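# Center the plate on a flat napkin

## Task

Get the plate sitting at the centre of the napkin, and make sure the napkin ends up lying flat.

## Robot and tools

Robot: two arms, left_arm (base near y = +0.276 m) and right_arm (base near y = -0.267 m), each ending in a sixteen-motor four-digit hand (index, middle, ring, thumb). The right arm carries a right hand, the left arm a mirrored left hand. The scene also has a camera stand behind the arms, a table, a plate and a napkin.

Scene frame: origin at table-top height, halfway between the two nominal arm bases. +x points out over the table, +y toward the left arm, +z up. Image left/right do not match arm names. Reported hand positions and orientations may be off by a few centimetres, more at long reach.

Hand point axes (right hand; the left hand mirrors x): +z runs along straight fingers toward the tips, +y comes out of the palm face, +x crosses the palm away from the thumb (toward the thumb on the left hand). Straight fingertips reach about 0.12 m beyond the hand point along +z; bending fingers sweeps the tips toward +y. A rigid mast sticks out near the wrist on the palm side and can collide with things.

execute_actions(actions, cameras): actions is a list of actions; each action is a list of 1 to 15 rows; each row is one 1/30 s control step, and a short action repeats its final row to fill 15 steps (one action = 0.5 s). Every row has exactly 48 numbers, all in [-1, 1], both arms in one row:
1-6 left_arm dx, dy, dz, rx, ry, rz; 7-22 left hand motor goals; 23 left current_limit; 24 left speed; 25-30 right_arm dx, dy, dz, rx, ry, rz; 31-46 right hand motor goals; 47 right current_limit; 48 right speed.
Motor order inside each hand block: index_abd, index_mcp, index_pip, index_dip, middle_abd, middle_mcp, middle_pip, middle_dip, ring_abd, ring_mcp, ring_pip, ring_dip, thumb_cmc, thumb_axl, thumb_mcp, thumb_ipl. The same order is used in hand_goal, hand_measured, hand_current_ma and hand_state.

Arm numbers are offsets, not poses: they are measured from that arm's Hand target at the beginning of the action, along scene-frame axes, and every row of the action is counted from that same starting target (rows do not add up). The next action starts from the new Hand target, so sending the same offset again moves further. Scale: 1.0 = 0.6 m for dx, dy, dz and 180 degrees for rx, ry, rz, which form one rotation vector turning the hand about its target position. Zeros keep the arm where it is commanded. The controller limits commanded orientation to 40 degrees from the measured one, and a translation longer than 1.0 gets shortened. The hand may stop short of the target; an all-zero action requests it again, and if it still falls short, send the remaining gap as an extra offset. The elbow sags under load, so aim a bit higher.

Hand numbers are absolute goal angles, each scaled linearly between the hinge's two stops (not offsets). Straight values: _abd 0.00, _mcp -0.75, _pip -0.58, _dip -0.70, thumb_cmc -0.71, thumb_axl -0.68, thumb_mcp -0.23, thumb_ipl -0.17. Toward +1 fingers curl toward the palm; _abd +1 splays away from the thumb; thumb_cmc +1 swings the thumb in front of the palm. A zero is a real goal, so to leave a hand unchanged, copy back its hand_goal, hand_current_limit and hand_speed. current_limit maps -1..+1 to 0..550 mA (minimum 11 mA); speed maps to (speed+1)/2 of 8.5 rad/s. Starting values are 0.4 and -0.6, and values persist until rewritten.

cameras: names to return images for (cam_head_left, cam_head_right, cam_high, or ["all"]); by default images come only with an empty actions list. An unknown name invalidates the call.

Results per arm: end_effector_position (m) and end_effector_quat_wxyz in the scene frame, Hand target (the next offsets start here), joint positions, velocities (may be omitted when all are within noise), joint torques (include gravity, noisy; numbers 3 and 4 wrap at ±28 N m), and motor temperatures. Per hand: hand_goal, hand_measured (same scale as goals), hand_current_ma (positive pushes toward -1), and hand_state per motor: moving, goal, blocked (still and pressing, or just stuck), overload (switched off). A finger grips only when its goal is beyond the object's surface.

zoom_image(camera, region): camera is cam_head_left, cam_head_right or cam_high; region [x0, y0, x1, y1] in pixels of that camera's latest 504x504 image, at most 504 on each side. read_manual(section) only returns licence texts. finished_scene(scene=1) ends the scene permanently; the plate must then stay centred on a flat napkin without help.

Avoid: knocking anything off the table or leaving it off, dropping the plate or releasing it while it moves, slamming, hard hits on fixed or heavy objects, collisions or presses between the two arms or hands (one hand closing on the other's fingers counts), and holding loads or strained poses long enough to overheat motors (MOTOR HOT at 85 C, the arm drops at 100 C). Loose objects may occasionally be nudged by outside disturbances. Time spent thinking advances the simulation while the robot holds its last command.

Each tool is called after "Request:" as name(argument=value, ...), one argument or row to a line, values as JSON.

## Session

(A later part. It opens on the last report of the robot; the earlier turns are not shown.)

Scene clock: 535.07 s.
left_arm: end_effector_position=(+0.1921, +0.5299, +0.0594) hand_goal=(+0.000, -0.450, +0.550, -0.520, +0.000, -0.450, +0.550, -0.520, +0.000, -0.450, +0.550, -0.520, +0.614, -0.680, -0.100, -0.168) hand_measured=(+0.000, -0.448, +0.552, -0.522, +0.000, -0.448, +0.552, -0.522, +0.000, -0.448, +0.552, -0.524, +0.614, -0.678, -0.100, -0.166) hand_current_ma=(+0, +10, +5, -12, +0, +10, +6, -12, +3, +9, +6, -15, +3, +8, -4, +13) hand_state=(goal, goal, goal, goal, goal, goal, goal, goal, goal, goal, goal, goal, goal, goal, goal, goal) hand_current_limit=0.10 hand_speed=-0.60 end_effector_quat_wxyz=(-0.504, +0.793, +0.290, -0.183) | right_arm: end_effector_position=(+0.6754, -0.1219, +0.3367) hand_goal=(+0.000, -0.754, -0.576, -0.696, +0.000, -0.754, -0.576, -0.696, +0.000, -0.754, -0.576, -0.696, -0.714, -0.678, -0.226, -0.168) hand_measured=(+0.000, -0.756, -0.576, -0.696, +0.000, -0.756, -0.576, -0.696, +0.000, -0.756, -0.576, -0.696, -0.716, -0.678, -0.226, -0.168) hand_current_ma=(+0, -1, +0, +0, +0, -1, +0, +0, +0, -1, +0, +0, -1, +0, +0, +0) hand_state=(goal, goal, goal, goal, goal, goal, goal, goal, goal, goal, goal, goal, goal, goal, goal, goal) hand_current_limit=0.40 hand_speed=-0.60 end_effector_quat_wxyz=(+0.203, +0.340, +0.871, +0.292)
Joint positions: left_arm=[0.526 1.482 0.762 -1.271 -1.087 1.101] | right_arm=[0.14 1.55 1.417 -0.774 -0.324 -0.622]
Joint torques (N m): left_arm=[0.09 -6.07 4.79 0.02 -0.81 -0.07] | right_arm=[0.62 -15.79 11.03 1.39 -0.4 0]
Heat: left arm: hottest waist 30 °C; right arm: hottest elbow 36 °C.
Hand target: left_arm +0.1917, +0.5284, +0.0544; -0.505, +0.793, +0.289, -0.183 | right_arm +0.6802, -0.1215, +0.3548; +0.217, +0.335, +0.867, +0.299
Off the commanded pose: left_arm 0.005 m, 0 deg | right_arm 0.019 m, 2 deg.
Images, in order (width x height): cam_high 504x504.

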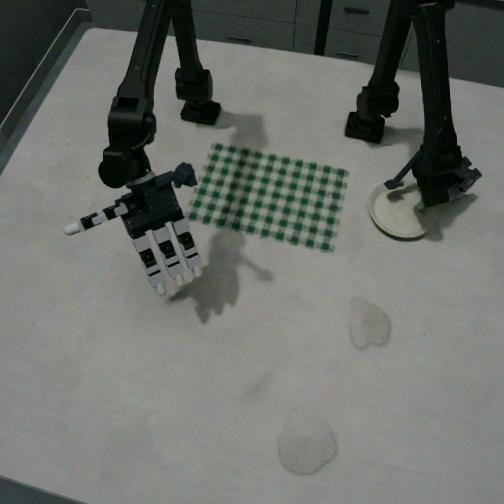

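Request:
execute_actions(
  actions=[
    [[0,0,-0.017,0,0,0,0,-0.137,0.226,-0.478,0,-0.137,0.226,-0.478,0,-0.137,0.226,-0.478,0.67,-0.68,0.02,-0.2,0.1,-0.7,0,0,0,0,0,0,0,-0.754,-0.576,-0.696,0,-0.754,-0.576,-0.696,0,-0.754,-0.576,-0.696,-0.714,-0.678,-0.226,-0.168,0.4,-0.6]],
  ],
  cameras=["cam_high"],
)

Request:
zoom_image(
  camera="cam_high",
  region=[364, 130, 494, 260],
)

Scene clock: 557.00 s.
left_arm: end_effector_position=(+0.1916, +0.5296, +0.0484) hand_goal=(+0.000, -0.138, +0.226, -0.478, +0.000, -0.138, +0.226, -0.478, +0.000, -0.138, +0.226, -0.478, +0.670, -0.680, +0.020, -0.200) hand_measured=(+0.000, -0.138, +0.228, -0.480, +0.000, -0.138, +0.228, -0.480, +0.000, -0.138, +0.228, -0.482, +0.666, -0.678, +0.018, -0.198) hand_current_ma=(+0, -1, +5, -12, +0, -1, +6, -12, +3, -1, +6, -15, -17, +8, -8, +12) hand_state=(goal, goal, goal, goal, goal, goal, goal, goal, goal, goal, goal, goal, goal, goal, goal, goal) hand_current_limit=0.10 hand_speed=-0.70 end_effector_quat_wxyz=(-0.504, +0.793, +0.290, -0.184) | right_arm: end_effector_position=(+0.6754, -0.1219, +0.3367) hand_goal=(+0.000, -0.754, -0.576, -0.696, +0.000, -0.754, -0.576, -0.696, +0.000, -0.754, -0.576, -0.696, -0.714, -0.678, -0.226, -0.168) hand_measured=(+0.000, -0.756, -0.576, -0.696, +0.000, -0.756, -0.576, -0.696, +0.000, -0.756, -0.576, -0.696, -0.716, -0.678, -0.226, -0.168) hand_current_ma=(+0, -1, +0, +0, +0, -1, +0, +0, +0, -1, +0, +0, -1, +0, +0, +0) hand_state=(goal, goal, goal, goal, goal, goal, goal, goal, goal, goal, goal, goal, goal, goal, goal, goal) hand_current_limit=0.40 hand_speed=-0.60 end_effector_quat_wxyz=(+0.203, +0.340, +0.871, +0.292)
Joint positions: left_arm=[0.526 1.506 0.751 -1.238 -1.087 1.101] | right_arm=[0.14 1.55 1.417 -0.774 -0.324 -0.622]
Joint torques (N m): left_arm=[-0.03 -6.3 4.7 -0.03 -0.76 -0.06] | right_arm=[0.67 -16.09 11.07 1.32 -0.4 -0.03]
Heat: left arm: hottest waist 30 °C; right arm: hottest elbow 36 °C.
Hand target: left_arm +0.1916, +0.5283, +0.0441; -0.505, +0.793, +0.289, -0.183 | right_arm +0.6802, -0.1215, +0.3548; +0.217, +0.335, +0.867, +0.299
Off the commanded pose: left_arm 0.004 m, 0 deg | right_arm 0.019 m, 2 deg.
Images, in order (width x height): cam_high 504x504.

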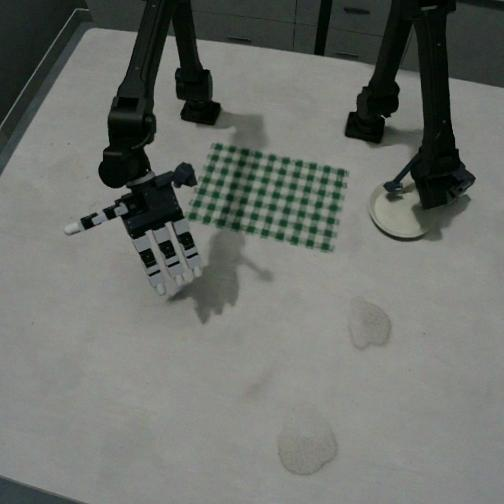

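Scaled by 3.877 from the camera's 504x504 image, which has a finer 720x720 frame.

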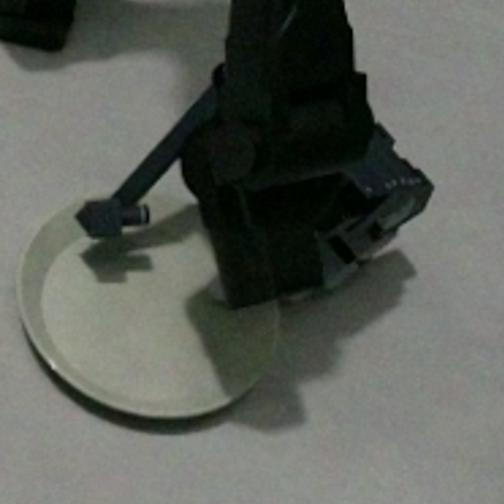

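Request:
execute_actions(
  actions=[
    [[0,0,-0.004,0,0,0,0,0.08,-0.05,-0.406,0,0.08,-0.05,-0.406,0,0.08,-0.05,-0.406,0.67,-0.68,0.12,-0.222,0.1,-0.7,0,0,0,0,0,0,0,-0.754,-0.576,-0.696,0,-0.754,-0.576,-0.696,0,-0.754,-0.576,-0.696,-0.714,-0.678,-0.226,-0.168,0.4,-0.6]],
  ],
  cameras=["cam_high"],
)

Request:
zoom_image(
  camera="cam_high",
  region=[364, 130, 494, 260],
)

Scene clock: 565.20 s.
left_arm: end_effector_position=(+0.1929, +0.5303, +0.0477) hand_goal=(+0.000, +0.080, -0.050, -0.406, +0.000, +0.080, -0.050, -0.406, +0.000, +0.080, -0.050, -0.406, +0.670, -0.680, +0.120, -0.222) hand_measured=(+0.000, +0.078, -0.048, -0.408, +0.000, +0.078, -0.048, -0.408, +0.000, +0.078, -0.048, -0.410, +0.670, -0.678, +0.116, -0.222) hand_current_ma=(+0, -11, +5, -12, +0, -10, +6, -12, +3, -9, +6, -15, -1, +8, -26, +4) hand_state=(goal, goal, goal, goal, goal, goal, goal, goal, goal, goal, goal, goal, goal, goal, goal, goal) hand_current_limit=0.10 hand_speed=-0.70 end_effector_quat_wxyz=(-0.504, +0.792, +0.291, -0.182) | right_arm: end_effector_position=(+0.6754, -0.1219, +0.3367) hand_goal=(+0.000, -0.754, -0.576, -0.696, +0.000, -0.754, -0.576, -0.696, +0.000, -0.754, -0.576, -0.696, -0.714, -0.678, -0.226, -0.168) hand_measured=(+0.000, -0.756, -0.576, -0.696, +0.000, -0.756, -0.576, -0.696, +0.000, -0.756, -0.576, -0.696, -0.716, -0.678, -0.226, -0.168) hand_current_ma=(+0, -1, +0, +0, +0, -1, +0, +0, +0, -1, +0, +0, -1, +0, +0, +0) hand_state=(goal, goal, goal, goal, goal, goal, goal, goal, goal, goal, goal, goal, goal, goal, goal, goal) hand_current_limit=0.40 hand_speed=-0.60 end_effector_quat_wxyz=(+0.203, +0.340, +0.871, +0.292)
Joint positions: left_arm=[0.526 1.507 0.751 -1.23 -1.087 1.101] | right_arm=[0.14 1.55 1.417 -0.774 -0.324 -0.622]
Joint torques (N m): left_arm=[-0.03 -6.01 4.52 0.05 -0.73 -0.07] | right_arm=[0.91 -15.68 10.95 1.37 -0.39 0.02]
Heat: left arm: hottest waist 30 °C; right arm: hottest elbow 36 °C.
Hand target: left_arm +0.1916, +0.5283, +0.0417; -0.505, +0.793, +0.289, -0.183 | right_arm +0.6802, -0.1215, +0.3548; +0.217, +0.335, +0.867, +0.299
Off the commanded pose: left_arm 0.006 m, 0 deg | right_arm 0.019 m, 2 deg.
Images, in order (width x height): cam_high 504x504.

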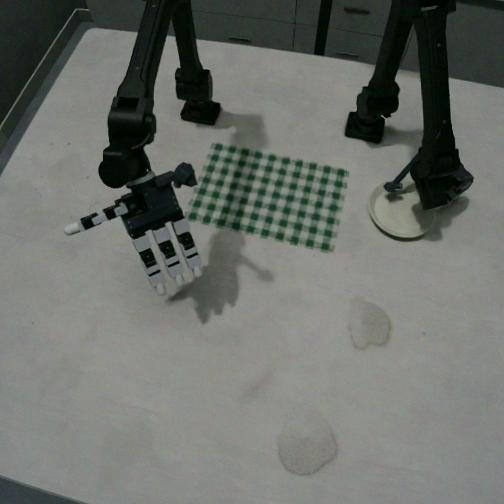

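Scaled by 3.877 from the camera's 504x504 image, which has a finer 720x720 frame.

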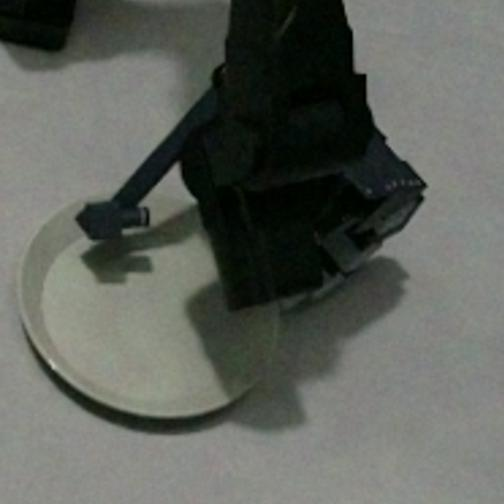

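Request:
execute_actions(
  actions=[
    [[0,0,0.002,0,0,0,0,0.2,-0.1,-0.406,0,0.2,-0.1,-0.406,0,0.2,-0.1,-0.406,0.67,-0.68,0.18,-0.222,0.1,-0.7,0,0,0,0,0,0,0,-0.754,-0.576,-0.696,0,-0.754,-0.576,-0.696,0,-0.754,-0.576,-0.696,-0.714,-0.678,-0.226,-0.168,0.4,-0.6]],
  ],
  cameras=["cam_high"],
)

Request:
zoom_image(
  camera="cam_high",
  region=[364, 130, 494, 260],
)

Scene clock: 572.50 s.
left_arm: end_effector_position=(+0.1930, +0.5301, +0.0477) hand_goal=(+0.000, +0.200, -0.100, -0.406, +0.000, +0.200, -0.100, -0.406, +0.000, +0.200, -0.100, -0.406, +0.670, -0.680, +0.180, -0.222) hand_measured=(+0.000, +0.172, -0.104, -0.410, +0.000, +0.134, -0.112, -0.408, +0.000, +0.186, -0.102, -0.410, +0.670, -0.678, +0.136, -0.234) hand_current_ma=(+0, -139, -18, -13, +0, -303, -50, -12, +3, -62, -7, -15, +0, +7, -264, -74) hand_state=(goal, blocked, goal, goal, goal, blocked, goal, goal, goal, goal, goal, goal, goal, goal, blocked, goal) hand_current_limit=0.10 hand_speed=-0.70 end_effector_quat_wxyz=(-0.504, +0.793, +0.291, -0.181) | right_arm: end_effector_position=(+0.6754, -0.1219, +0.3367) hand_goal=(+0.000, -0.754, -0.576, -0.696, +0.000, -0.754, -0.576, -0.696, +0.000, -0.754, -0.576, -0.696, -0.714, -0.678, -0.226, -0.168) hand_measured=(+0.000, -0.756, -0.576, -0.696, +0.000, -0.756, -0.576, -0.696, +0.000, -0.756, -0.576, -0.696, -0.716, -0.678, -0.226, -0.168) hand_current_ma=(+0, -1, +0, +0, +0, -1, +0, +0, +0, -1, +0, +0, -1, +0, +0, +0) hand_state=(goal, goal, goal, goal, goal, goal, goal, goal, goal, goal, goal, goal, goal, goal, goal, goal) hand_current_limit=0.40 hand_speed=-0.60 end_effector_quat_wxyz=(+0.203, +0.340, +0.871, +0.292)
Joint positions: left_arm=[0.526 1.507 0.751 -1.23 -1.087 1.101] | right_arm=[0.14 1.55 1.417 -0.774 -0.324 -0.622]
Joint torques (N m): left_arm=[0.09 -6.12 4.6 -0.1 -0.73 -0.06] | right_arm=[0.73 -15.56 11.03 1.36 -0.42 -0.01]
Heat: left arm: hottest waist 30 °C; right arm: hottest elbow 36 °C.
Hand target: left_arm +0.1916, +0.5284, +0.0429; -0.505, +0.793, +0.289, -0.183 | right_arm +0.6802, -0.1215, +0.3548; +0.217, +0.335, +0.867, +0.299
Off the commanded pose: left_arm 0.005 m, 0 deg | right_arm 0.019 m, 2 deg.
Images, in order (width x height): cam_high 504x504.

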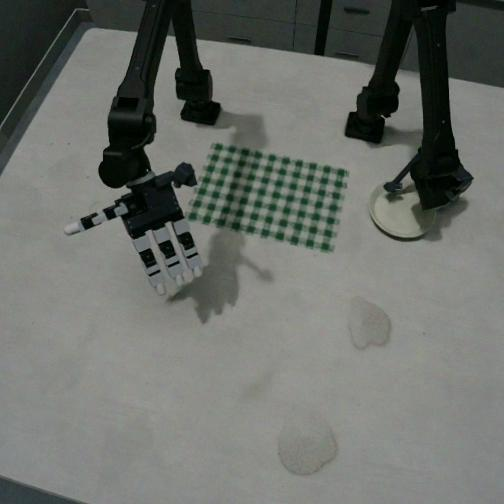

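Scaled by 3.877 from the camera's 504x504 image, which has a finer 720x720 frame.

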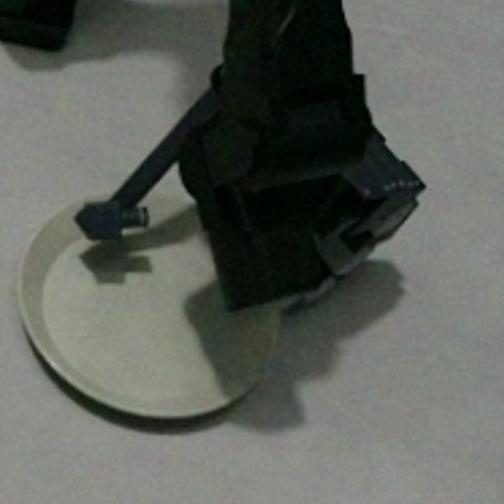

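Request:
execute_actions(
  actions=[
    [[0,0,0.002,0,0,0,0,0.32,-0.05,-0.38,0,0.32,-0.05,-0.38,0,0.36,-0.05,-0.38,0.67,-0.68,0.3,-0.15,0.5,-0.7,0,0,0,0,0,0,0,-0.754,-0.576,-0.696,0,-0.754,-0.576,-0.696,0,-0.754,-0.576,-0.696,-0.714,-0.678,-0.226,-0.168,0.4,-0.6]],
  ],
  cameras=["cam_high"],
)

Request:
zoom_image(
  camera="cam_high",
  region=[364, 130, 494, 260],
)

Scene clock: 580.87 s.
left_arm: end_effector_position=(+0.1923, +0.5297, +0.0472) hand_goal=(+0.000, +0.320, -0.050, -0.380, +0.000, +0.320, -0.050, -0.380, +0.000, +0.360, -0.050, -0.380, +0.670, -0.680, +0.300, -0.150) hand_measured=(+0.000, +0.174, -0.098, -0.402, +0.000, +0.136, -0.106, -0.402, +0.000, +0.194, -0.098, -0.404, +0.670, -0.678, +0.138, -0.228) hand_current_ma=(+2, -413, -223, -101, +3, -413, -264, -95, +3, -413, -222, -110, +0, +6, -412, -413) hand_state=(goal, blocked, blocked, blocked, goal, blocked, blocked, blocked, goal, blocked, blocked, blocked, goal, goal, blocked, blocked) hand_current_limit=0.50 hand_speed=-0.70 end_effector_quat_wxyz=(-0.504, +0.793, +0.291, -0.182) | right_arm: end_effector_position=(+0.6754, -0.1219, +0.3367) hand_goal=(+0.000, -0.754, -0.576, -0.696, +0.000, -0.754, -0.576, -0.696, +0.000, -0.754, -0.576, -0.696, -0.714, -0.678, -0.226, -0.168) hand_measured=(+0.000, -0.756, -0.576, -0.696, +0.000, -0.756, -0.576, -0.696, +0.000, -0.756, -0.576, -0.696, -0.716, -0.678, -0.226, -0.168) hand_current_ma=(+0, -1, +0, +0, +0, -1, +0, +0, +0, -1, +0, +0, -1, +0, +0, +0) hand_state=(goal, goal, goal, goal, goal, goal, goal, goal, goal, goal, goal, goal, goal, goal, goal, goal) hand_current_limit=0.40 hand_speed=-0.60 end_effector_quat_wxyz=(+0.203, +0.340, +0.871, +0.292)
Joint positions: left_arm=[0.526 1.508 0.749 -1.23 -1.087 1.101] | right_arm=[0.14 1.55 1.417 -0.774 -0.324 -0.622]
Joint torques (N m): left_arm=[0.15 -6.42 4.81 -0.24 -0.72 -0.06] | right_arm=[0.79 -15.97 11.08 1.47 -0.38 0.03]
Heat: left arm: hottest waist 30 °C; right arm: hottest elbow 36 °C.
Hand target: left_arm +0.1915, +0.5283, +0.0440; -0.505, +0.793, +0.289, -0.184 | right_arm +0.6802, -0.1215, +0.3548; +0.217, +0.335, +0.867, +0.299
Off the commanded pose: left_arm 0.003 m, 0 deg | right_arm 0.019 m, 2 deg.
Images, in order (width x height): cam_high 504x504.

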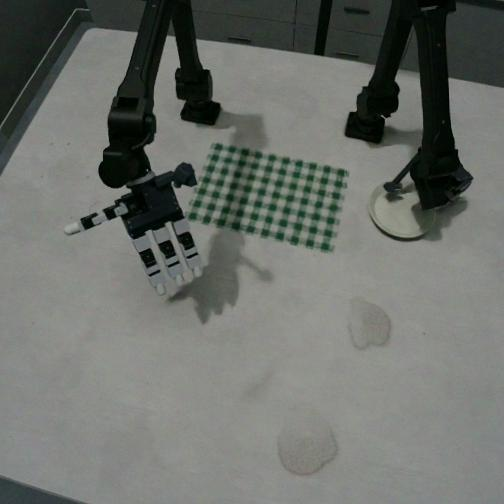

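Scaled by 3.877 from the camera's 504x504 image, which has a finer 720x720 frame.

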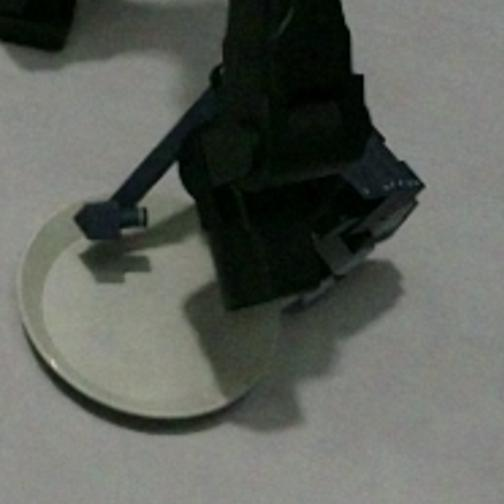

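Request:
execute_actions(
  actions=[
    [[0,0,0.035,0,0,0,0,0.32,-0.05,-0.38,0,0.32,-0.05,-0.38,0,0.36,-0.05,-0.38,0.67,-0.68,0.3,-0.15,0.5,-0.7,0,0,0,0,0,0,0,-0.754,-0.576,-0.696,0,-0.754,-0.576,-0.696,0,-0.754,-0.576,-0.696,-0.714,-0.678,-0.226,-0.168,0.4,-0.6]],
    [[0,0,0.035,0,0,0,0,0.32,-0.05,-0.38,0,0.32,-0.05,-0.38,0,0.36,-0.05,-0.38,0.67,-0.68,0.3,-0.15,0.5,-0.7,0,0,0,0,0,0,0,-0.754,-0.576,-0.696,0,-0.754,-0.576,-0.696,0,-0.754,-0.576,-0.696,-0.714,-0.678,-0.226,-0.168,0.4,-0.6]],
  ],
  cameras=["all"],
)

Request:
zoom_image(
  camera="cam_high",
  region=[364, 130, 494, 260],
)

Scene clock: 590.90 s.
left_arm: end_effector_position=(+0.1773, +0.5217, +0.0715) hand_goal=(+0.000, +0.320, -0.050, -0.380, +0.000, +0.320, -0.050, -0.380, +0.000, +0.360, -0.050, -0.380, +0.670, -0.680, +0.300, -0.150) hand_measured=(+0.000, +0.164, -0.098, -0.402, +0.004, +0.164, -0.098, -0.398, +0.000, +0.280, -0.098, -0.404, +0.668, -0.680, +0.136, -0.228) hand_current_ma=(-2, -412, -223, -102, +15, -412, -219, -80, -1, -401, -222, -110, -11, -2, -413, -412) hand_state=(goal, blocked, blocked, blocked, goal, blocked, blocked, goal, goal, blocked, blocked, blocked, goal, goal, blocked, blocked) hand_current_limit=0.50 hand_speed=-0.70 end_effector_quat_wxyz=(-0.502, +0.793, +0.283, -0.196) | right_arm: end_effector_position=(+0.6754, -0.1219, +0.3367) hand_goal=(+0.000, -0.754, -0.576, -0.696, +0.000, -0.754, -0.576, -0.696, +0.000, -0.754, -0.576, -0.696, -0.714, -0.678, -0.226, -0.168) hand_measured=(+0.000, -0.756, -0.576, -0.696, +0.000, -0.756, -0.576, -0.696, +0.000, -0.756, -0.576, -0.696, -0.716, -0.678, -0.226, -0.168) hand_current_ma=(+0, -1, +0, +0, +0, -1, +0, +0, +0, -1, +0, +0, -1, +0, +0, +0) hand_state=(goal, goal, goal, goal, goal, goal, goal, goal, goal, goal, goal, goal, goal, goal, goal, goal) hand_current_limit=0.40 hand_speed=-0.60 end_effector_quat_wxyz=(+0.203, +0.340, +0.871, +0.292)
Joint positions: left_arm=[0.526 1.435 0.749 -1.339 -1.085 1.097] | right_arm=[0.14 1.55 1.417 -0.774 -0.324 -0.622]
Joint torques (N m): left_arm=[0.09 -7.06 8.79 -1.14 -0.75 0] | right_arm=[0.67 -16.21 11.04 1.31 -0.38 0.02]
Heat: left arm: hottest waist 30 °C; right arm: hottest elbow 36 °C.
Hand target: left_arm +0.1915, +0.5284, +0.0861; -0.505, +0.793, +0.289, -0.183 | right_arm +0.6802, -0.1215, +0.3548; +0.217, +0.335, +0.867, +0.299
Off the commanded pose: left_arm 0.021 m, 2 deg | right_arm 0.019 m, 2 deg.

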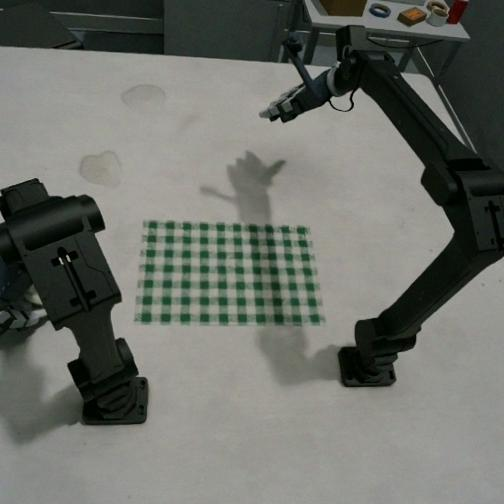

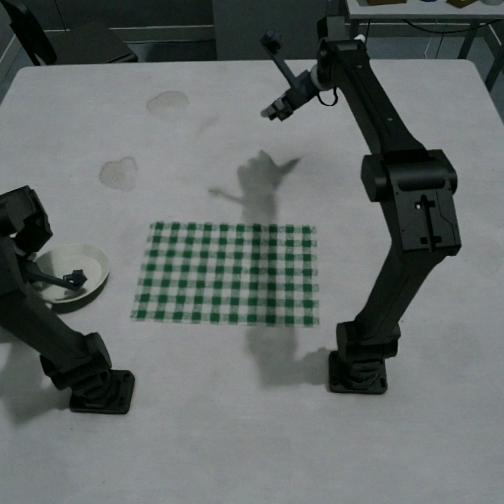

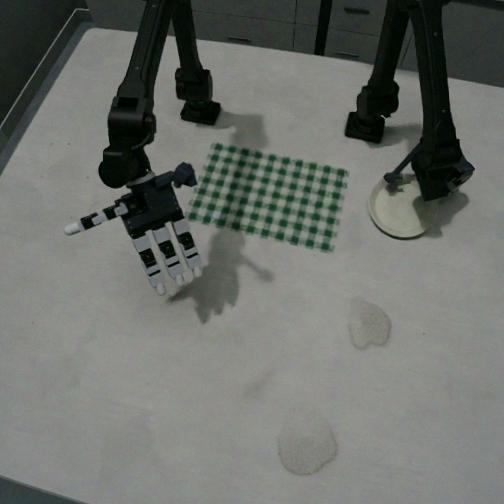

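Scaled by 3.877 from the camera's 504x504 image, which has a finer 720x720 frame.

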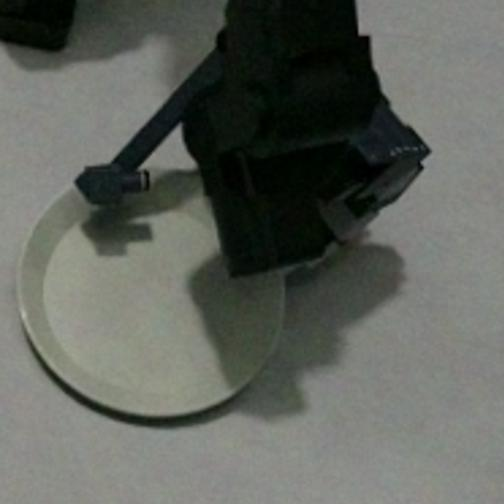

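Request:
zoom_image(
  camera="cam_head_right",
  region=[10, 220, 130, 340],
)

Scaled by 4.200 from the camera's 504x504 image, which has a finer 720x720 frame.

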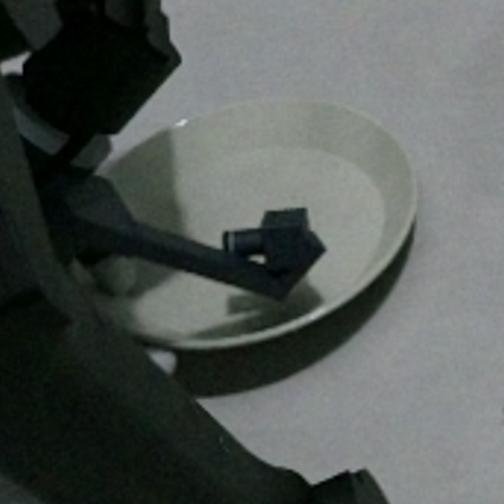

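Request:
execute_actions(
  actions=[
    [[0.01,0.005,0.05,0,0,0,0,0.32,-0.05,-0.38,0,0.32,-0.05,-0.38,0,0.36,-0.05,-0.38,0.67,-0.68,0.3,-0.15,0.5,-0.7,0,0,0,0,0,0,0,-0.754,-0.576,-0.696,0,-0.754,-0.576,-0.696,0,-0.754,-0.576,-0.696,-0.714,-0.678,-0.226,-0.168,0.4,-0.6]],
    [[0,0,0.05,0,0,0,0,0.32,-0.05,-0.38,0,0.32,-0.05,-0.38,0,0.36,-0.05,-0.38,0.67,-0.68,0.3,-0.15,0.5,-0.7,0,0,0,0,0,0,0,-0.754,-0.576,-0.696,0,-0.754,-0.576,-0.696,0,-0.754,-0.576,-0.696,-0.714,-0.678,-0.226,-0.168,0.4,-0.6]],
  ],
  cameras=["cam_head_right","cam_high"],
)

Request:
zoom_image(
  camera="cam_high",
  region=[364, 130, 494, 260],
)

Request:
zoom_image(
  camera="cam_head_right",
  region=[10, 220, 130, 340],
)

Scene clock: 607.90 s.
left_arm: end_effector_position=(+0.1813, +0.5238, +0.1269) hand_goal=(+0.000, +0.320, -0.050, -0.380, +0.000, +0.320, -0.050, -0.380, +0.000, +0.360, -0.050, -0.380, +0.670, -0.680, +0.300, -0.150) hand_measured=(-0.002, +0.162, -0.098, -0.402, +0.002, +0.172, -0.092, -0.392, +0.004, +0.312, -0.088, -0.404, +0.666, -0.680, +0.130, -0.228) hand_current_ma=(-8, -412, -223, -102, +7, -412, -196, -49, +18, -234, -177, -110, -19, -2, -413, -412) hand_state=(goal, blocked, blocked, blocked, goal, blocked, blocked, goal, goal, blocked, blocked, blocked, goal, goal, blocked, blocked) hand_current_limit=0.50 hand_speed=-0.70 end_effector_quat_wxyz=(-0.501, +0.794, +0.280, -0.201) | right_arm: end_effector_position=(+0.6754, -0.1219, +0.3367) hand_goal=(+0.000, -0.754, -0.576, -0.696, +0.000, -0.754, -0.576, -0.696, +0.000, -0.754, -0.576, -0.696, -0.714, -0.678, -0.226, -0.168) hand_measured=(+0.000, -0.756, -0.576, -0.696, +0.000, -0.756, -0.576, -0.696, +0.000, -0.756, -0.576, -0.696, -0.716, -0.678, -0.226, -0.168) hand_current_ma=(+0, -1, +0, +0, +0, -1, +0, +0, +0, -1, +0, +0, -1, +0, +0, +0) hand_state=(goal, goal, goal, goal, goal, goal, goal, goal, goal, goal, goal, goal, goal, goal, goal, goal) hand_current_limit=0.40 hand_speed=-0.60 end_effector_quat_wxyz=(+0.203, +0.340, +0.871, +0.292)
Joint positions: left_arm=[0.526 1.356 0.845 -1.525 -1.085 1.097] | right_arm=[0.14 1.55 1.417 -0.774 -0.324 -0.622]
Joint torques (N m): left_arm=[0.03 -6.77 10.41 -1.2 -0.78 0.01] | right_arm=[0.73 -15.68 11.1 1.36 -0.41 -0.01]
Heat: left arm: hottest elbow 31 °C; right arm: hottest elbow 36 °C.
Hand target: left_arm +0.1975, +0.5314, +0.1461; -0.505, +0.793, +0.289, -0.183 | right_arm +0.6802, -0.1215, +0.3548; +0.217, +0.335, +0.867, +0.299
Off the commanded pose: left_arm 0.026 m, 2 deg | right_arm 0.019 m, 2 deg.
Images, in order (width x height): cam_head_right 504x504, cam_high 504x504.

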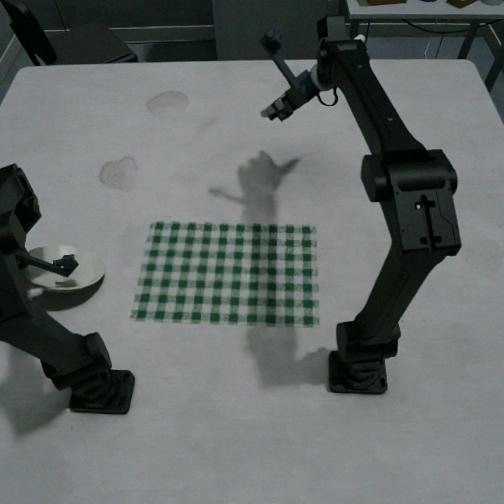

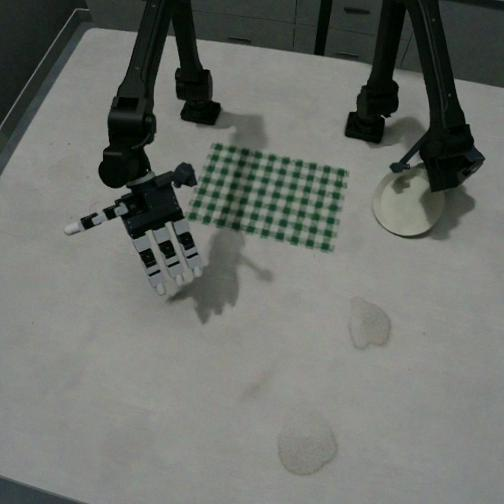

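Scaled by 3.877 from the camera's 504x504 image, which has a finer 720x720 frame.

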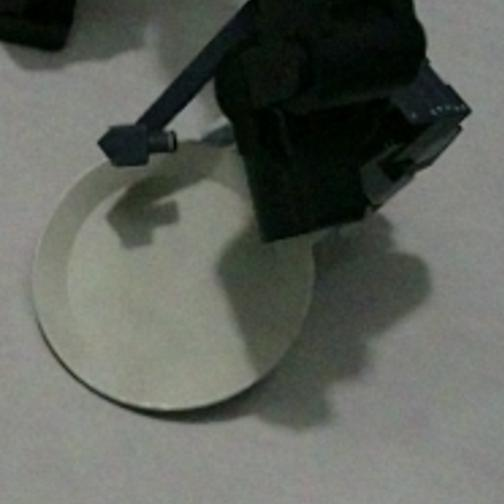

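Scaled by 4.200 from the camera's 504x504 image, which has a finer 720x720 frame.

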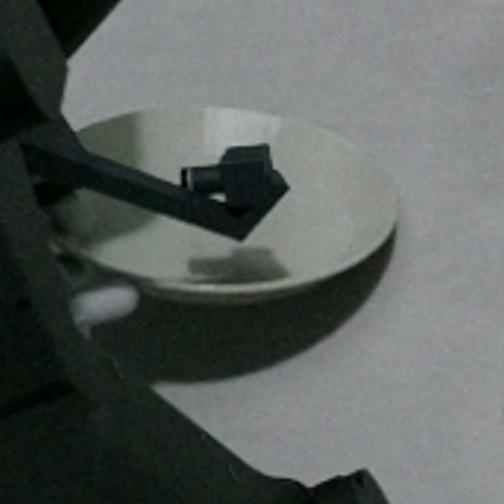

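Request:
execute_actions(
  actions=[
    [[-0.01,0.0,0.06,-0.0425,-0.0357,0,0,0.34,-0.05,-0.38,0,0.34,-0.05,-0.38,0,0.34,-0.05,-0.38,0.67,-0.68,0.32,-0.15,0.7,-0.7,0,0,0,0,0,0,0,-0.754,-0.576,-0.696,0,-0.754,-0.576,-0.696,0,-0.754,-0.576,-0.696,-0.714,-0.678,-0.226,-0.168,0.4,-0.6]],
    [[0,0,0.06,-0.0425,-0.0357,0,0,0.34,-0.05,-0.38,0,0.34,-0.05,-0.38,0,0.34,-0.05,-0.38,0.67,-0.68,0.32,-0.15,0.7,-0.7,0,0,0,0,0,0,0,-0.754,-0.576,-0.696,0,-0.754,-0.576,-0.696,0,-0.754,-0.576,-0.696,-0.714,-0.678,-0.226,-0.168,0.4,-0.6]],
  ],
  cameras=["cam_head_right","cam_high"],
)

Request:
zoom_image(
  camera="cam_high",
  region=[364, 110, 494, 240],
)

Request:
zoom_image(
  camera="cam_head_right",
  region=[10, 200, 130, 320],
)

Scene clock: 641.70 s.
left_arm: end_effector_position=(+0.1741, +0.5157, +0.1895) hand_goal=(+0.000, +0.340, -0.050, -0.380, +0.000, +0.340, -0.050, -0.380, +0.000, +0.340, -0.050, -0.380, +0.670, -0.680, +0.320, -0.150) hand_measured=(-0.018, +0.160, -0.096, -0.398, +0.000, +0.172, -0.102, -0.402, +0.002, +0.330, -0.056, -0.384, +0.668, -0.682, +0.052, -0.226) hand_current_ma=(-66, -468, -214, -84, +3, -468, -242, -97, +10, -43, -27, -16, -7, -6, -468, -467) hand_state=(goal, blocked, blocked, goal, goal, blocked, blocked, blocked, goal, goal, goal, goal, goal, goal, blocked, blocked) hand_current_limit=0.70 hand_speed=-0.70 end_effector_quat_wxyz=(-0.351, +0.871, +0.302, -0.165) | right_arm: end_effector_position=(+0.6754, -0.1219, +0.3367) hand_goal=(+0.000, -0.754, -0.576, -0.696, +0.000, -0.754, -0.576, -0.696, +0.000, -0.754, -0.576, -0.696, -0.714, -0.678, -0.226, -0.168) hand_measured=(+0.000, -0.756, -0.576, -0.696, +0.000, -0.756, -0.576, -0.696, +0.000, -0.756, -0.576, -0.696, -0.716, -0.678, -0.226, -0.168) hand_current_ma=(+0, -1, +0, +0, +0, -1, +0, +0, +0, -1, +0, +0, -1, +0, +0, +0) hand_state=(goal, goal, goal, goal, goal, goal, goal, goal, goal, goal, goal, goal, goal, goal, goal, goal) hand_current_limit=0.40 hand_speed=-0.60 end_effector_quat_wxyz=(+0.203, +0.340, +0.871, +0.292)
Joint positions: left_arm=[0.71 1.152 0.96 -1.481 -0.792 1.532] | right_arm=[0.14 1.55 1.417 -0.774 -0.324 -0.622]
Joint torques (N m): left_arm=[1.03 -5.3 13.08 0.44 -0.26 0.14] | right_arm=[0.67 -16.03 10.97 1.32 -0.37 -0.03]
Heat: left arm: hottest elbow 33 °C; right arm: hottest elbow 36 °C.
Hand target: left_arm +0.1916, +0.5313, +0.2181; -0.359, +0.868, +0.316, -0.131 | right_arm +0.6802, -0.1215, +0.3548; +0.217, +0.335, +0.867, +0.299
Off the commanded pose: left_arm 0.037 m, 4 deg | right_arm 0.019 m, 2 deg.
Images, in order (width x height): cam_head_right 504x504, cam_high 504x504.

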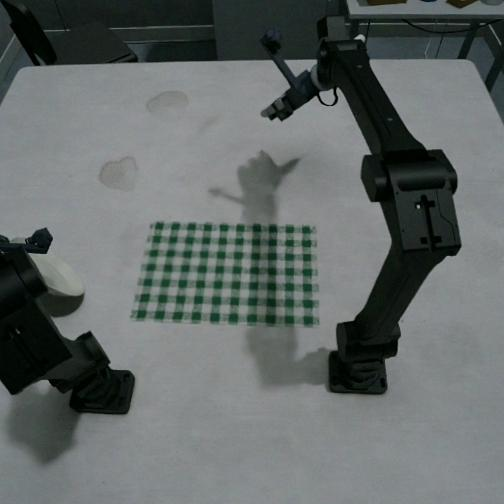

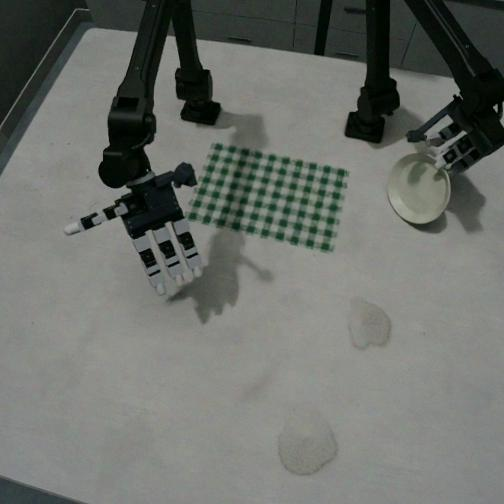

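Scaled by 3.877 from the camera's 504x504 image, which has a finer 720x720 frame.

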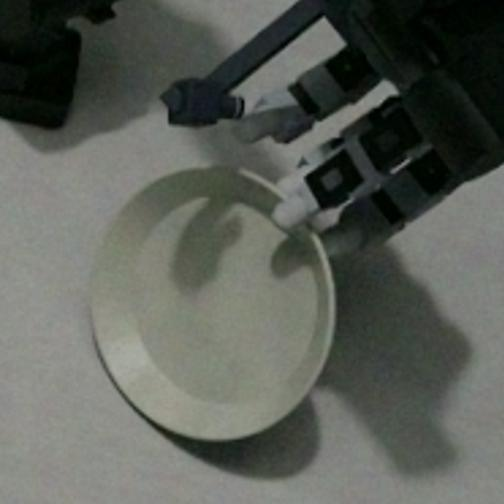

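Scaled by 4.200 from the camera's 504x504 image, which has a finer 720x720 frame.

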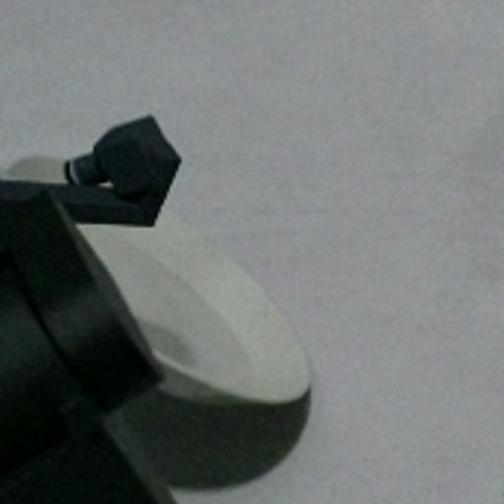

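Request:
execute_actions(
  actions=[
    [[0.0,0.0,0.07,0,0,0,0,0.34,-0.05,-0.38,0,0.34,-0.05,-0.38,0,0.34,-0.05,-0.38,0.67,-0.68,0.32,-0.15,0.7,-0.7,0,0,0,0,0,0,0,-0.754,-0.576,-0.696,0,-0.754,-0.576,-0.696,0,-0.754,-0.576,-0.696,-0.714,-0.678,-0.226,-0.168,0.4,-0.6]],
    [[0,0,0.06,0,0,0,0,0.34,-0.05,-0.38,0,0.34,-0.05,-0.38,0,0.34,-0.05,-0.38,0.67,-0.68,0.32,-0.15,0.7,-0.7,0,0,0,0,0,0,0,-0.754,-0.576,-0.696,0,-0.754,-0.576,-0.696,0,-0.754,-0.576,-0.696,-0.714,-0.678,-0.226,-0.168,0.4,-0.6]],
  ],
  cameras=["cam_head_right","cam_high"],
)

Request:
zoom_image(
  camera="cam_high",
  region=[364, 90, 504, 230],
)

Request:
zoom_image(
  camera="cam_head_right",
  region=[0, 190, 130, 320],
)

Scene clock: 748.07 s.
left_arm: end_effector_position=(+0.1843, +0.5236, +0.2783) hand_goal=(+0.000, +0.340, -0.050, -0.380, +0.000, +0.340, -0.050, -0.380, +0.000, +0.340, -0.050, -0.380, +0.670, -0.680, +0.320, -0.150) hand_measured=(-0.004, +0.284, -0.062, -0.382, +0.002, +0.320, -0.060, -0.384, +0.002, +0.332, -0.056, -0.384, +0.670, -0.682, +0.184, -0.164) hand_current_ma=(-16, -276, -56, -8, +7, -93, -42, -14, +10, -40, -27, -16, -3, -6, -467, -85) hand_state=(goal, blocked, goal, goal, goal, goal, goal, goal, goal, goal, goal, goal, goal, goal, blocked, goal) hand_current_limit=0.70 hand_speed=-0.70 end_effector_quat_wxyz=(-0.356, +0.870, +0.311, -0.142) | right_arm: end_effector_position=(+0.6754, -0.1219, +0.3367) hand_goal=(+0.000, -0.754, -0.576, -0.696, +0.000, -0.754, -0.576, -0.696, +0.000, -0.754, -0.576, -0.696, -0.714, -0.678, -0.226, -0.168) hand_measured=(+0.000, -0.756, -0.576, -0.696, +0.000, -0.756, -0.576, -0.696, +0.000, -0.756, -0.576, -0.696, -0.716, -0.678, -0.226, -0.168) hand_current_ma=(+0, -1, +0, +0, +0, -1, +0, +0, +0, -1, +0, +0, -1, +0, +0, +0) hand_state=(goal, goal, goal, goal, goal, goal, goal, goal, goal, goal, goal, goal, goal, goal, goal, goal) hand_current_limit=0.40 hand_speed=-0.60 end_effector_quat_wxyz=(+0.203, +0.340, +0.871, +0.292)
Joint positions: left_arm=[0.714 1.133 1.18 -1.665 -0.786 1.541] | right_arm=[0.14 1.55 1.417 -0.774 -0.324 -0.622]
Joint torques (N m): left_arm=[0.85 -4.07 12.12 -0.21 -0.38 0.06] | right_arm=[0.62 -15.5 10.95 1.42 -0.4 0]
Motor temperatures (°C): left_arm=[29 28 41 19 24 23] | right_arm=[26 29 37 20 19 21]
Heat: left arm: hottest elbow 41 °C; right arm: hottest elbow 37 °C.
Hand target: left_arm +0.1916, +0.5313, +0.2962; -0.360, +0.868, +0.316, -0.130 | right_arm +0.6802, -0.1215, +0.3548; +0.217, +0.335, +0.867, +0.299
Off the commanded pose: left_arm 0.021 m, 2 deg | right_arm 0.019 m, 2 deg.
Images, in order (width x height): cam_head_right 504x504, cam_high 504x504.

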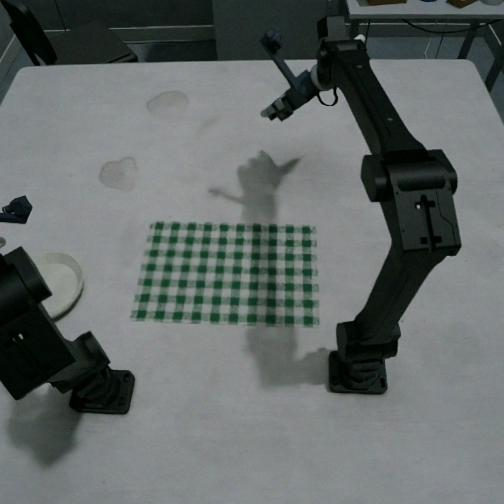

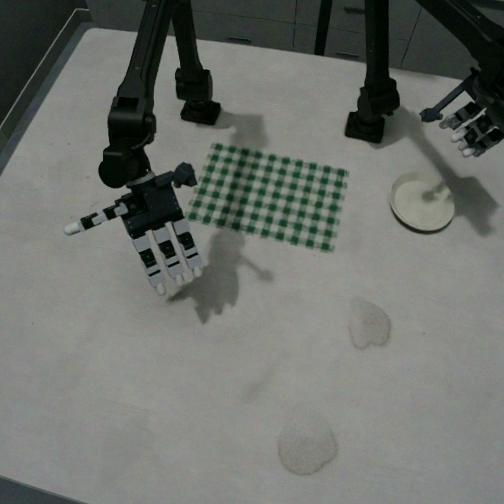

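Scaled by 3.600 from the camera's 504x504 image, which has a finer 720x720 frame.

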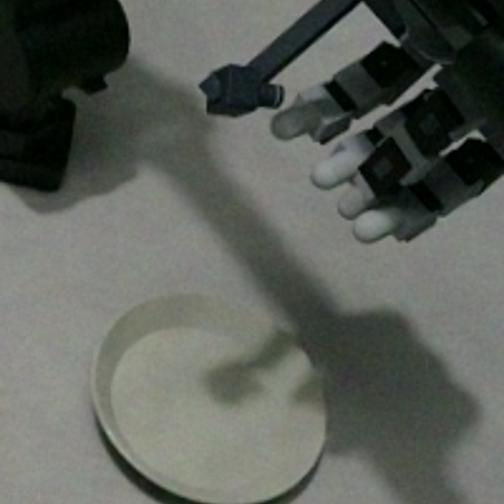

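Scaled by 3.877 from the camera's 504x504 image, which has a finer 720x720 frame.

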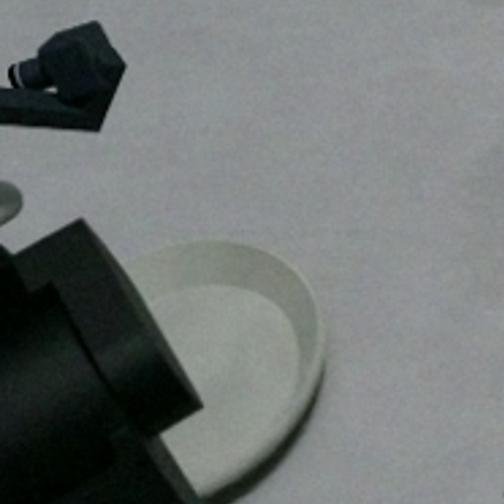

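Request:
execute_actions(
  actions=[
    [[-0.034,0.029,-0.026,-0.0789,-0.0786,0.0168,0,-0.575,-0.401,-0.406,0,-0.685,-0.358,-0.333,0,-0.575,-0.401,-0.406,0,-0.68,-0.226,-0.168,0.4,-0.6,0,0,0,0,0,0,0,-0.754,-0.576,-0.696,0,-0.754,-0.576,-0.696,0,-0.754,-0.576,-0.696,-0.714,-0.678,-0.226,-0.168,0.4,-0.6]],
    [[-0.034,0.029,-0.026,-0.0789,-0.0786,0.0168,0,-0.575,-0.401,-0.406,0,-0.685,-0.358,-0.333,0,-0.575,-0.401,-0.406,-0.714,-0.68,-0.226,-0.168,0.4,-0.6,0,0,0,0,0,0,0,-0.754,-0.576,-0.696,0,-0.754,-0.576,-0.696,0,-0.754,-0.576,-0.696,-0.714,-0.678,-0.226,-0.168,0.4,-0.6]],
    [[-0.034,0.029,-0.026,-0.0789,-0.0786,0.0168,0,-0.575,-0.401,-0.406,0,-0.685,-0.358,-0.333,0,-0.575,-0.401,-0.406,-0.714,-0.68,-0.226,-0.168,0.4,-0.6,0,0,0,0,0,0,0,-0.754,-0.576,-0.696,0,-0.754,-0.576,-0.696,0,-0.754,-0.576,-0.696,-0.714,-0.678,-0.226,-0.168,0.4,-0.6]],
  ],
  cameras=["all"],
)

Request:
zoom_image(
  camera="cam_high",
  region=[364, 90, 504, 230],
)

Scene clock: 863.33 s.
left_arm: end_effector_position=(+0.1285, +0.5872, +0.2460) hand_goal=(+0.000, -0.576, -0.402, -0.406, +0.000, -0.686, -0.358, -0.334, +0.000, -0.576, -0.402, -0.406, -0.714, -0.680, -0.226, -0.168) hand_measured=(-0.002, -0.580, -0.402, -0.404, +0.002, -0.688, -0.358, -0.336, +0.002, -0.578, -0.402, -0.404, -0.716, -0.678, -0.220, -0.168) hand_current_ma=(-7, -15, +1, +8, +7, -7, +1, -11, +8, -10, +1, +10, -8, +10, +39, +1) hand_state=(goal, goal, goal, goal, goal, goal, goal, goal, goal, goal, goal, goal, goal, goal, goal, goal) hand_current_limit=0.40 hand_speed=-0.60 end_effector_quat_wxyz=(+0.106, +0.882, +0.457, +0.043) | right_arm: end_effector_position=(+0.6754, -0.1219, +0.3367) hand_goal=(+0.000, -0.754, -0.576, -0.696, +0.000, -0.754, -0.576, -0.696, +0.000, -0.754, -0.576, -0.696, -0.714, -0.678, -0.226, -0.168) hand_measured=(+0.000, -0.756, -0.576, -0.696, +0.000, -0.756, -0.576, -0.696, +0.000, -0.756, -0.576, -0.696, -0.716, -0.678, -0.226, -0.168) hand_current_ma=(+0, -1, +0, +0, +0, -1, +0, +0, +0, -1, +0, +0, -1, +0, +0, +0) hand_state=(goal, goal, goal, goal, goal, goal, goal, goal, goal, goal, goal, goal, goal, goal, goal, goal) hand_current_limit=0.40 hand_speed=-0.60 end_effector_quat_wxyz=(+0.203, +0.340, +0.871, +0.292)
Joint positions: left_arm=[1.496 1.339 1.18 -1.542 0.19 2.085] | right_arm=[0.14 1.55 1.417 -0.774 -0.324 -0.622]
Joint torques (N m): left_arm=[-0.44 -7.65 8.08 -0.43 0.62 0.12] | right_arm=[0.91 -15.38 11.06 1.42 -0.4 0]
Heat: left arm: hottest elbow 43 °C; right arm: hottest elbow 37 °C.
Hand target: left_arm +0.1304, +0.5835, +0.2493; +0.120, +0.898, +0.419, +0.055 | right_arm +0.6802, -0.1215, +0.3548; +0.217, +0.335, +0.867, +0.299
Off the commanded pose: left_arm 0.005 m, 5 deg | right_arm 0.019 m, 2 deg.
joint sent to its limit (left arm) — joint 6 (wrist roll), upper limit. The joint targets are off in orientation, not in position.

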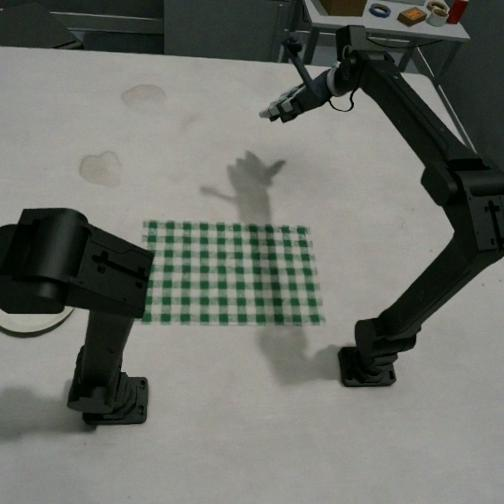

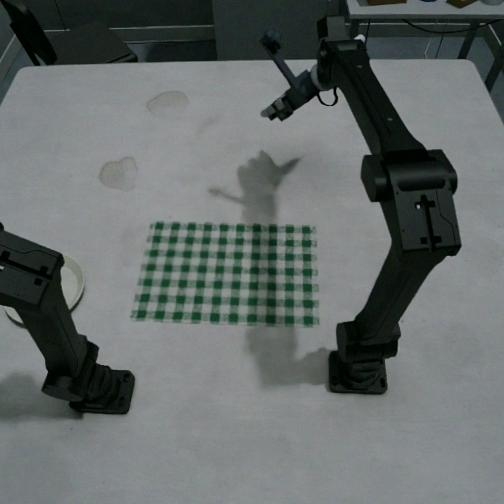

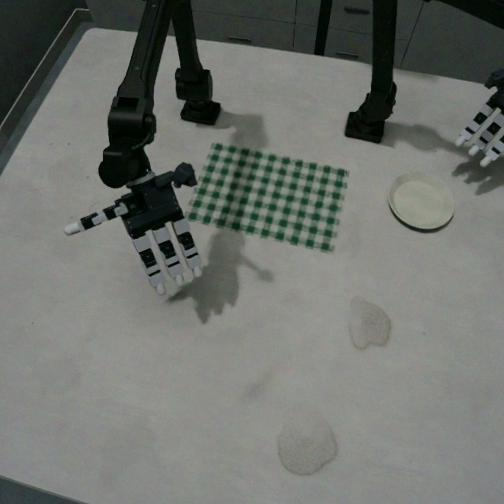

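Scaled by 3.600 from the camera's 504x504 image, which has a finer 720x720 frame.

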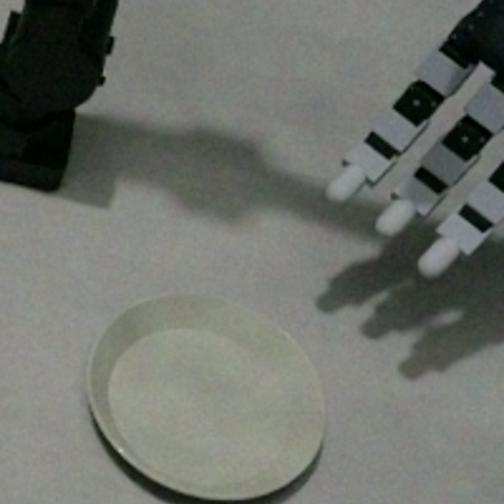

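Request:
execute_actions(
  actions=[
    [[0.09,-0.075,-0.03,0,0,0,0,-0.575,-0.401,-0.406,0,-0.685,-0.358,-0.333,0,-0.575,-0.401,-0.406,-0.714,-0.68,-0.226,-0.168,0.4,-0.6,0,0,0,0,0,0,0,-0.754,-0.576,-0.696,0,-0.754,-0.576,-0.696,0,-0.754,-0.576,-0.696,-0.714,-0.678,-0.226,-0.168,0.4,-0.6]],
    [[0.09,-0.075,-0.05,0,0,0,0,-0.575,-0.401,-0.406,0,-0.685,-0.358,-0.333,0,-0.575,-0.401,-0.406,-0.714,-0.68,-0.226,-0.168,0.4,-0.6,0,0,0,0,0,0,0,-0.754,-0.576,-0.696,0,-0.754,-0.576,-0.696,0,-0.754,-0.576,-0.696,-0.714,-0.678,-0.226,-0.168,0.4,-0.6]],
    [[0,0,-0.07,0,0,0,0,-0.575,-0.401,-0.406,0,-0.685,-0.358,-0.333,0,-0.575,-0.401,-0.406,-0.714,-0.68,-0.226,-0.168,0.4,-0.6,0,0,0,0,0,0,0,-0.754,-0.576,-0.696,0,-0.754,-0.576,-0.696,0,-0.754,-0.576,-0.696,-0.714,-0.678,-0.226,-0.168,0.4,-0.6]],
  ],
  cameras=["cam_high"],
)

Request:
zoom_image(
  camera="cam_high",
  region=[364, 90, 504, 230],
)

Scene clock: 906.17 s.
left_arm: end_effector_position=(+0.2360, +0.4933, +0.1631) hand_goal=(+0.000, -0.576, -0.402, -0.406, +0.000, -0.686, -0.358, -0.334, +0.000, -0.576, -0.402, -0.406, -0.714, -0.680, -0.226, -0.168) hand_measured=(-0.002, -0.582, -0.402, -0.404, +0.002, -0.690, -0.358, -0.336, +0.002, -0.580, -0.402, -0.404, -0.718, -0.678, -0.220, -0.168) hand_current_ma=(-6, -22, +1, +8, +7, -15, +1, -11, +8, -17, +1, +10, -13, +10, +37, +1) hand_state=(goal, goal, goal, goal, goal, goal, goal, goal, goal, goal, goal, goal, goal, goal, goal, goal) hand_current_limit=0.40 hand_speed=-0.60 end_effector_quat_wxyz=(+0.120, +0.899, +0.417, +0.056) | right_arm: end_effector_position=(+0.6754, -0.1219, +0.3367) hand_goal=(+0.000, -0.754, -0.576, -0.696, +0.000, -0.754, -0.576, -0.696, +0.000, -0.754, -0.576, -0.696, -0.714, -0.678, -0.226, -0.168) hand_measured=(+0.000, -0.756, -0.576, -0.696, +0.000, -0.756, -0.576, -0.696, +0.000, -0.756, -0.576, -0.696, -0.716, -0.678, -0.226, -0.168) hand_current_ma=(+0, -1, +0, +0, +0, -1, +0, +0, +0, -1, +0, +0, -1, +0, +0, +0) hand_state=(goal, goal, goal, goal, goal, goal, goal, goal, goal, goal, goal, goal, goal, goal, goal, goal) hand_current_limit=0.40 hand_speed=-0.60 end_effector_quat_wxyz=(+0.203, +0.340, +0.871, +0.292)
Joint positions: left_arm=[1.127 1.258 0.869 -1.24 0.259 1.8] | right_arm=[0.14 1.55 1.417 -0.774 -0.324 -0.622]
Joint torques (N m): left_arm=[-0.26 -5.3 7.02 0.61 0.54 -0.11] | right_arm=[0.85 -16.03 11.11 1.39 -0.39 0.01]
Heat: left arm: hottest elbow 38 °C; right arm: hottest elbow 37 °C.
Hand target: left_arm +0.2384, +0.4935, +0.1594; +0.119, +0.898, +0.419, +0.055 | right_arm +0.6802, -0.1215, +0.3548; +0.217, +0.335, +0.867, +0.299
Off the commanded pose: left_arm 0.005 m, 0 deg | right_arm 0.019 m, 2 deg.
Images, in order (width x height): cam_high 504x504.

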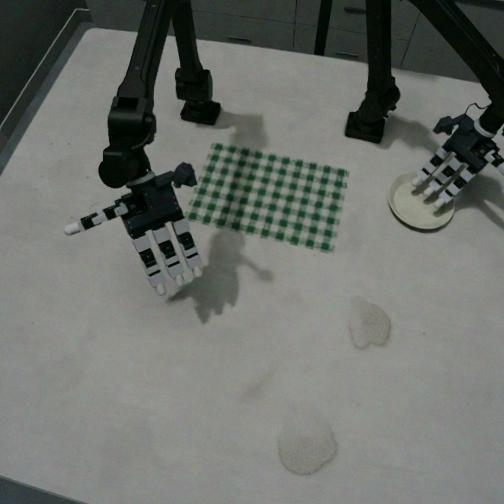

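Scaled by 3.600 from the camera's 504x504 image, which has a finer 720x720 frame.

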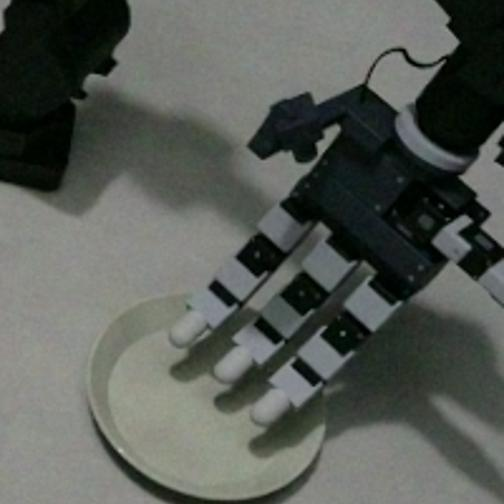

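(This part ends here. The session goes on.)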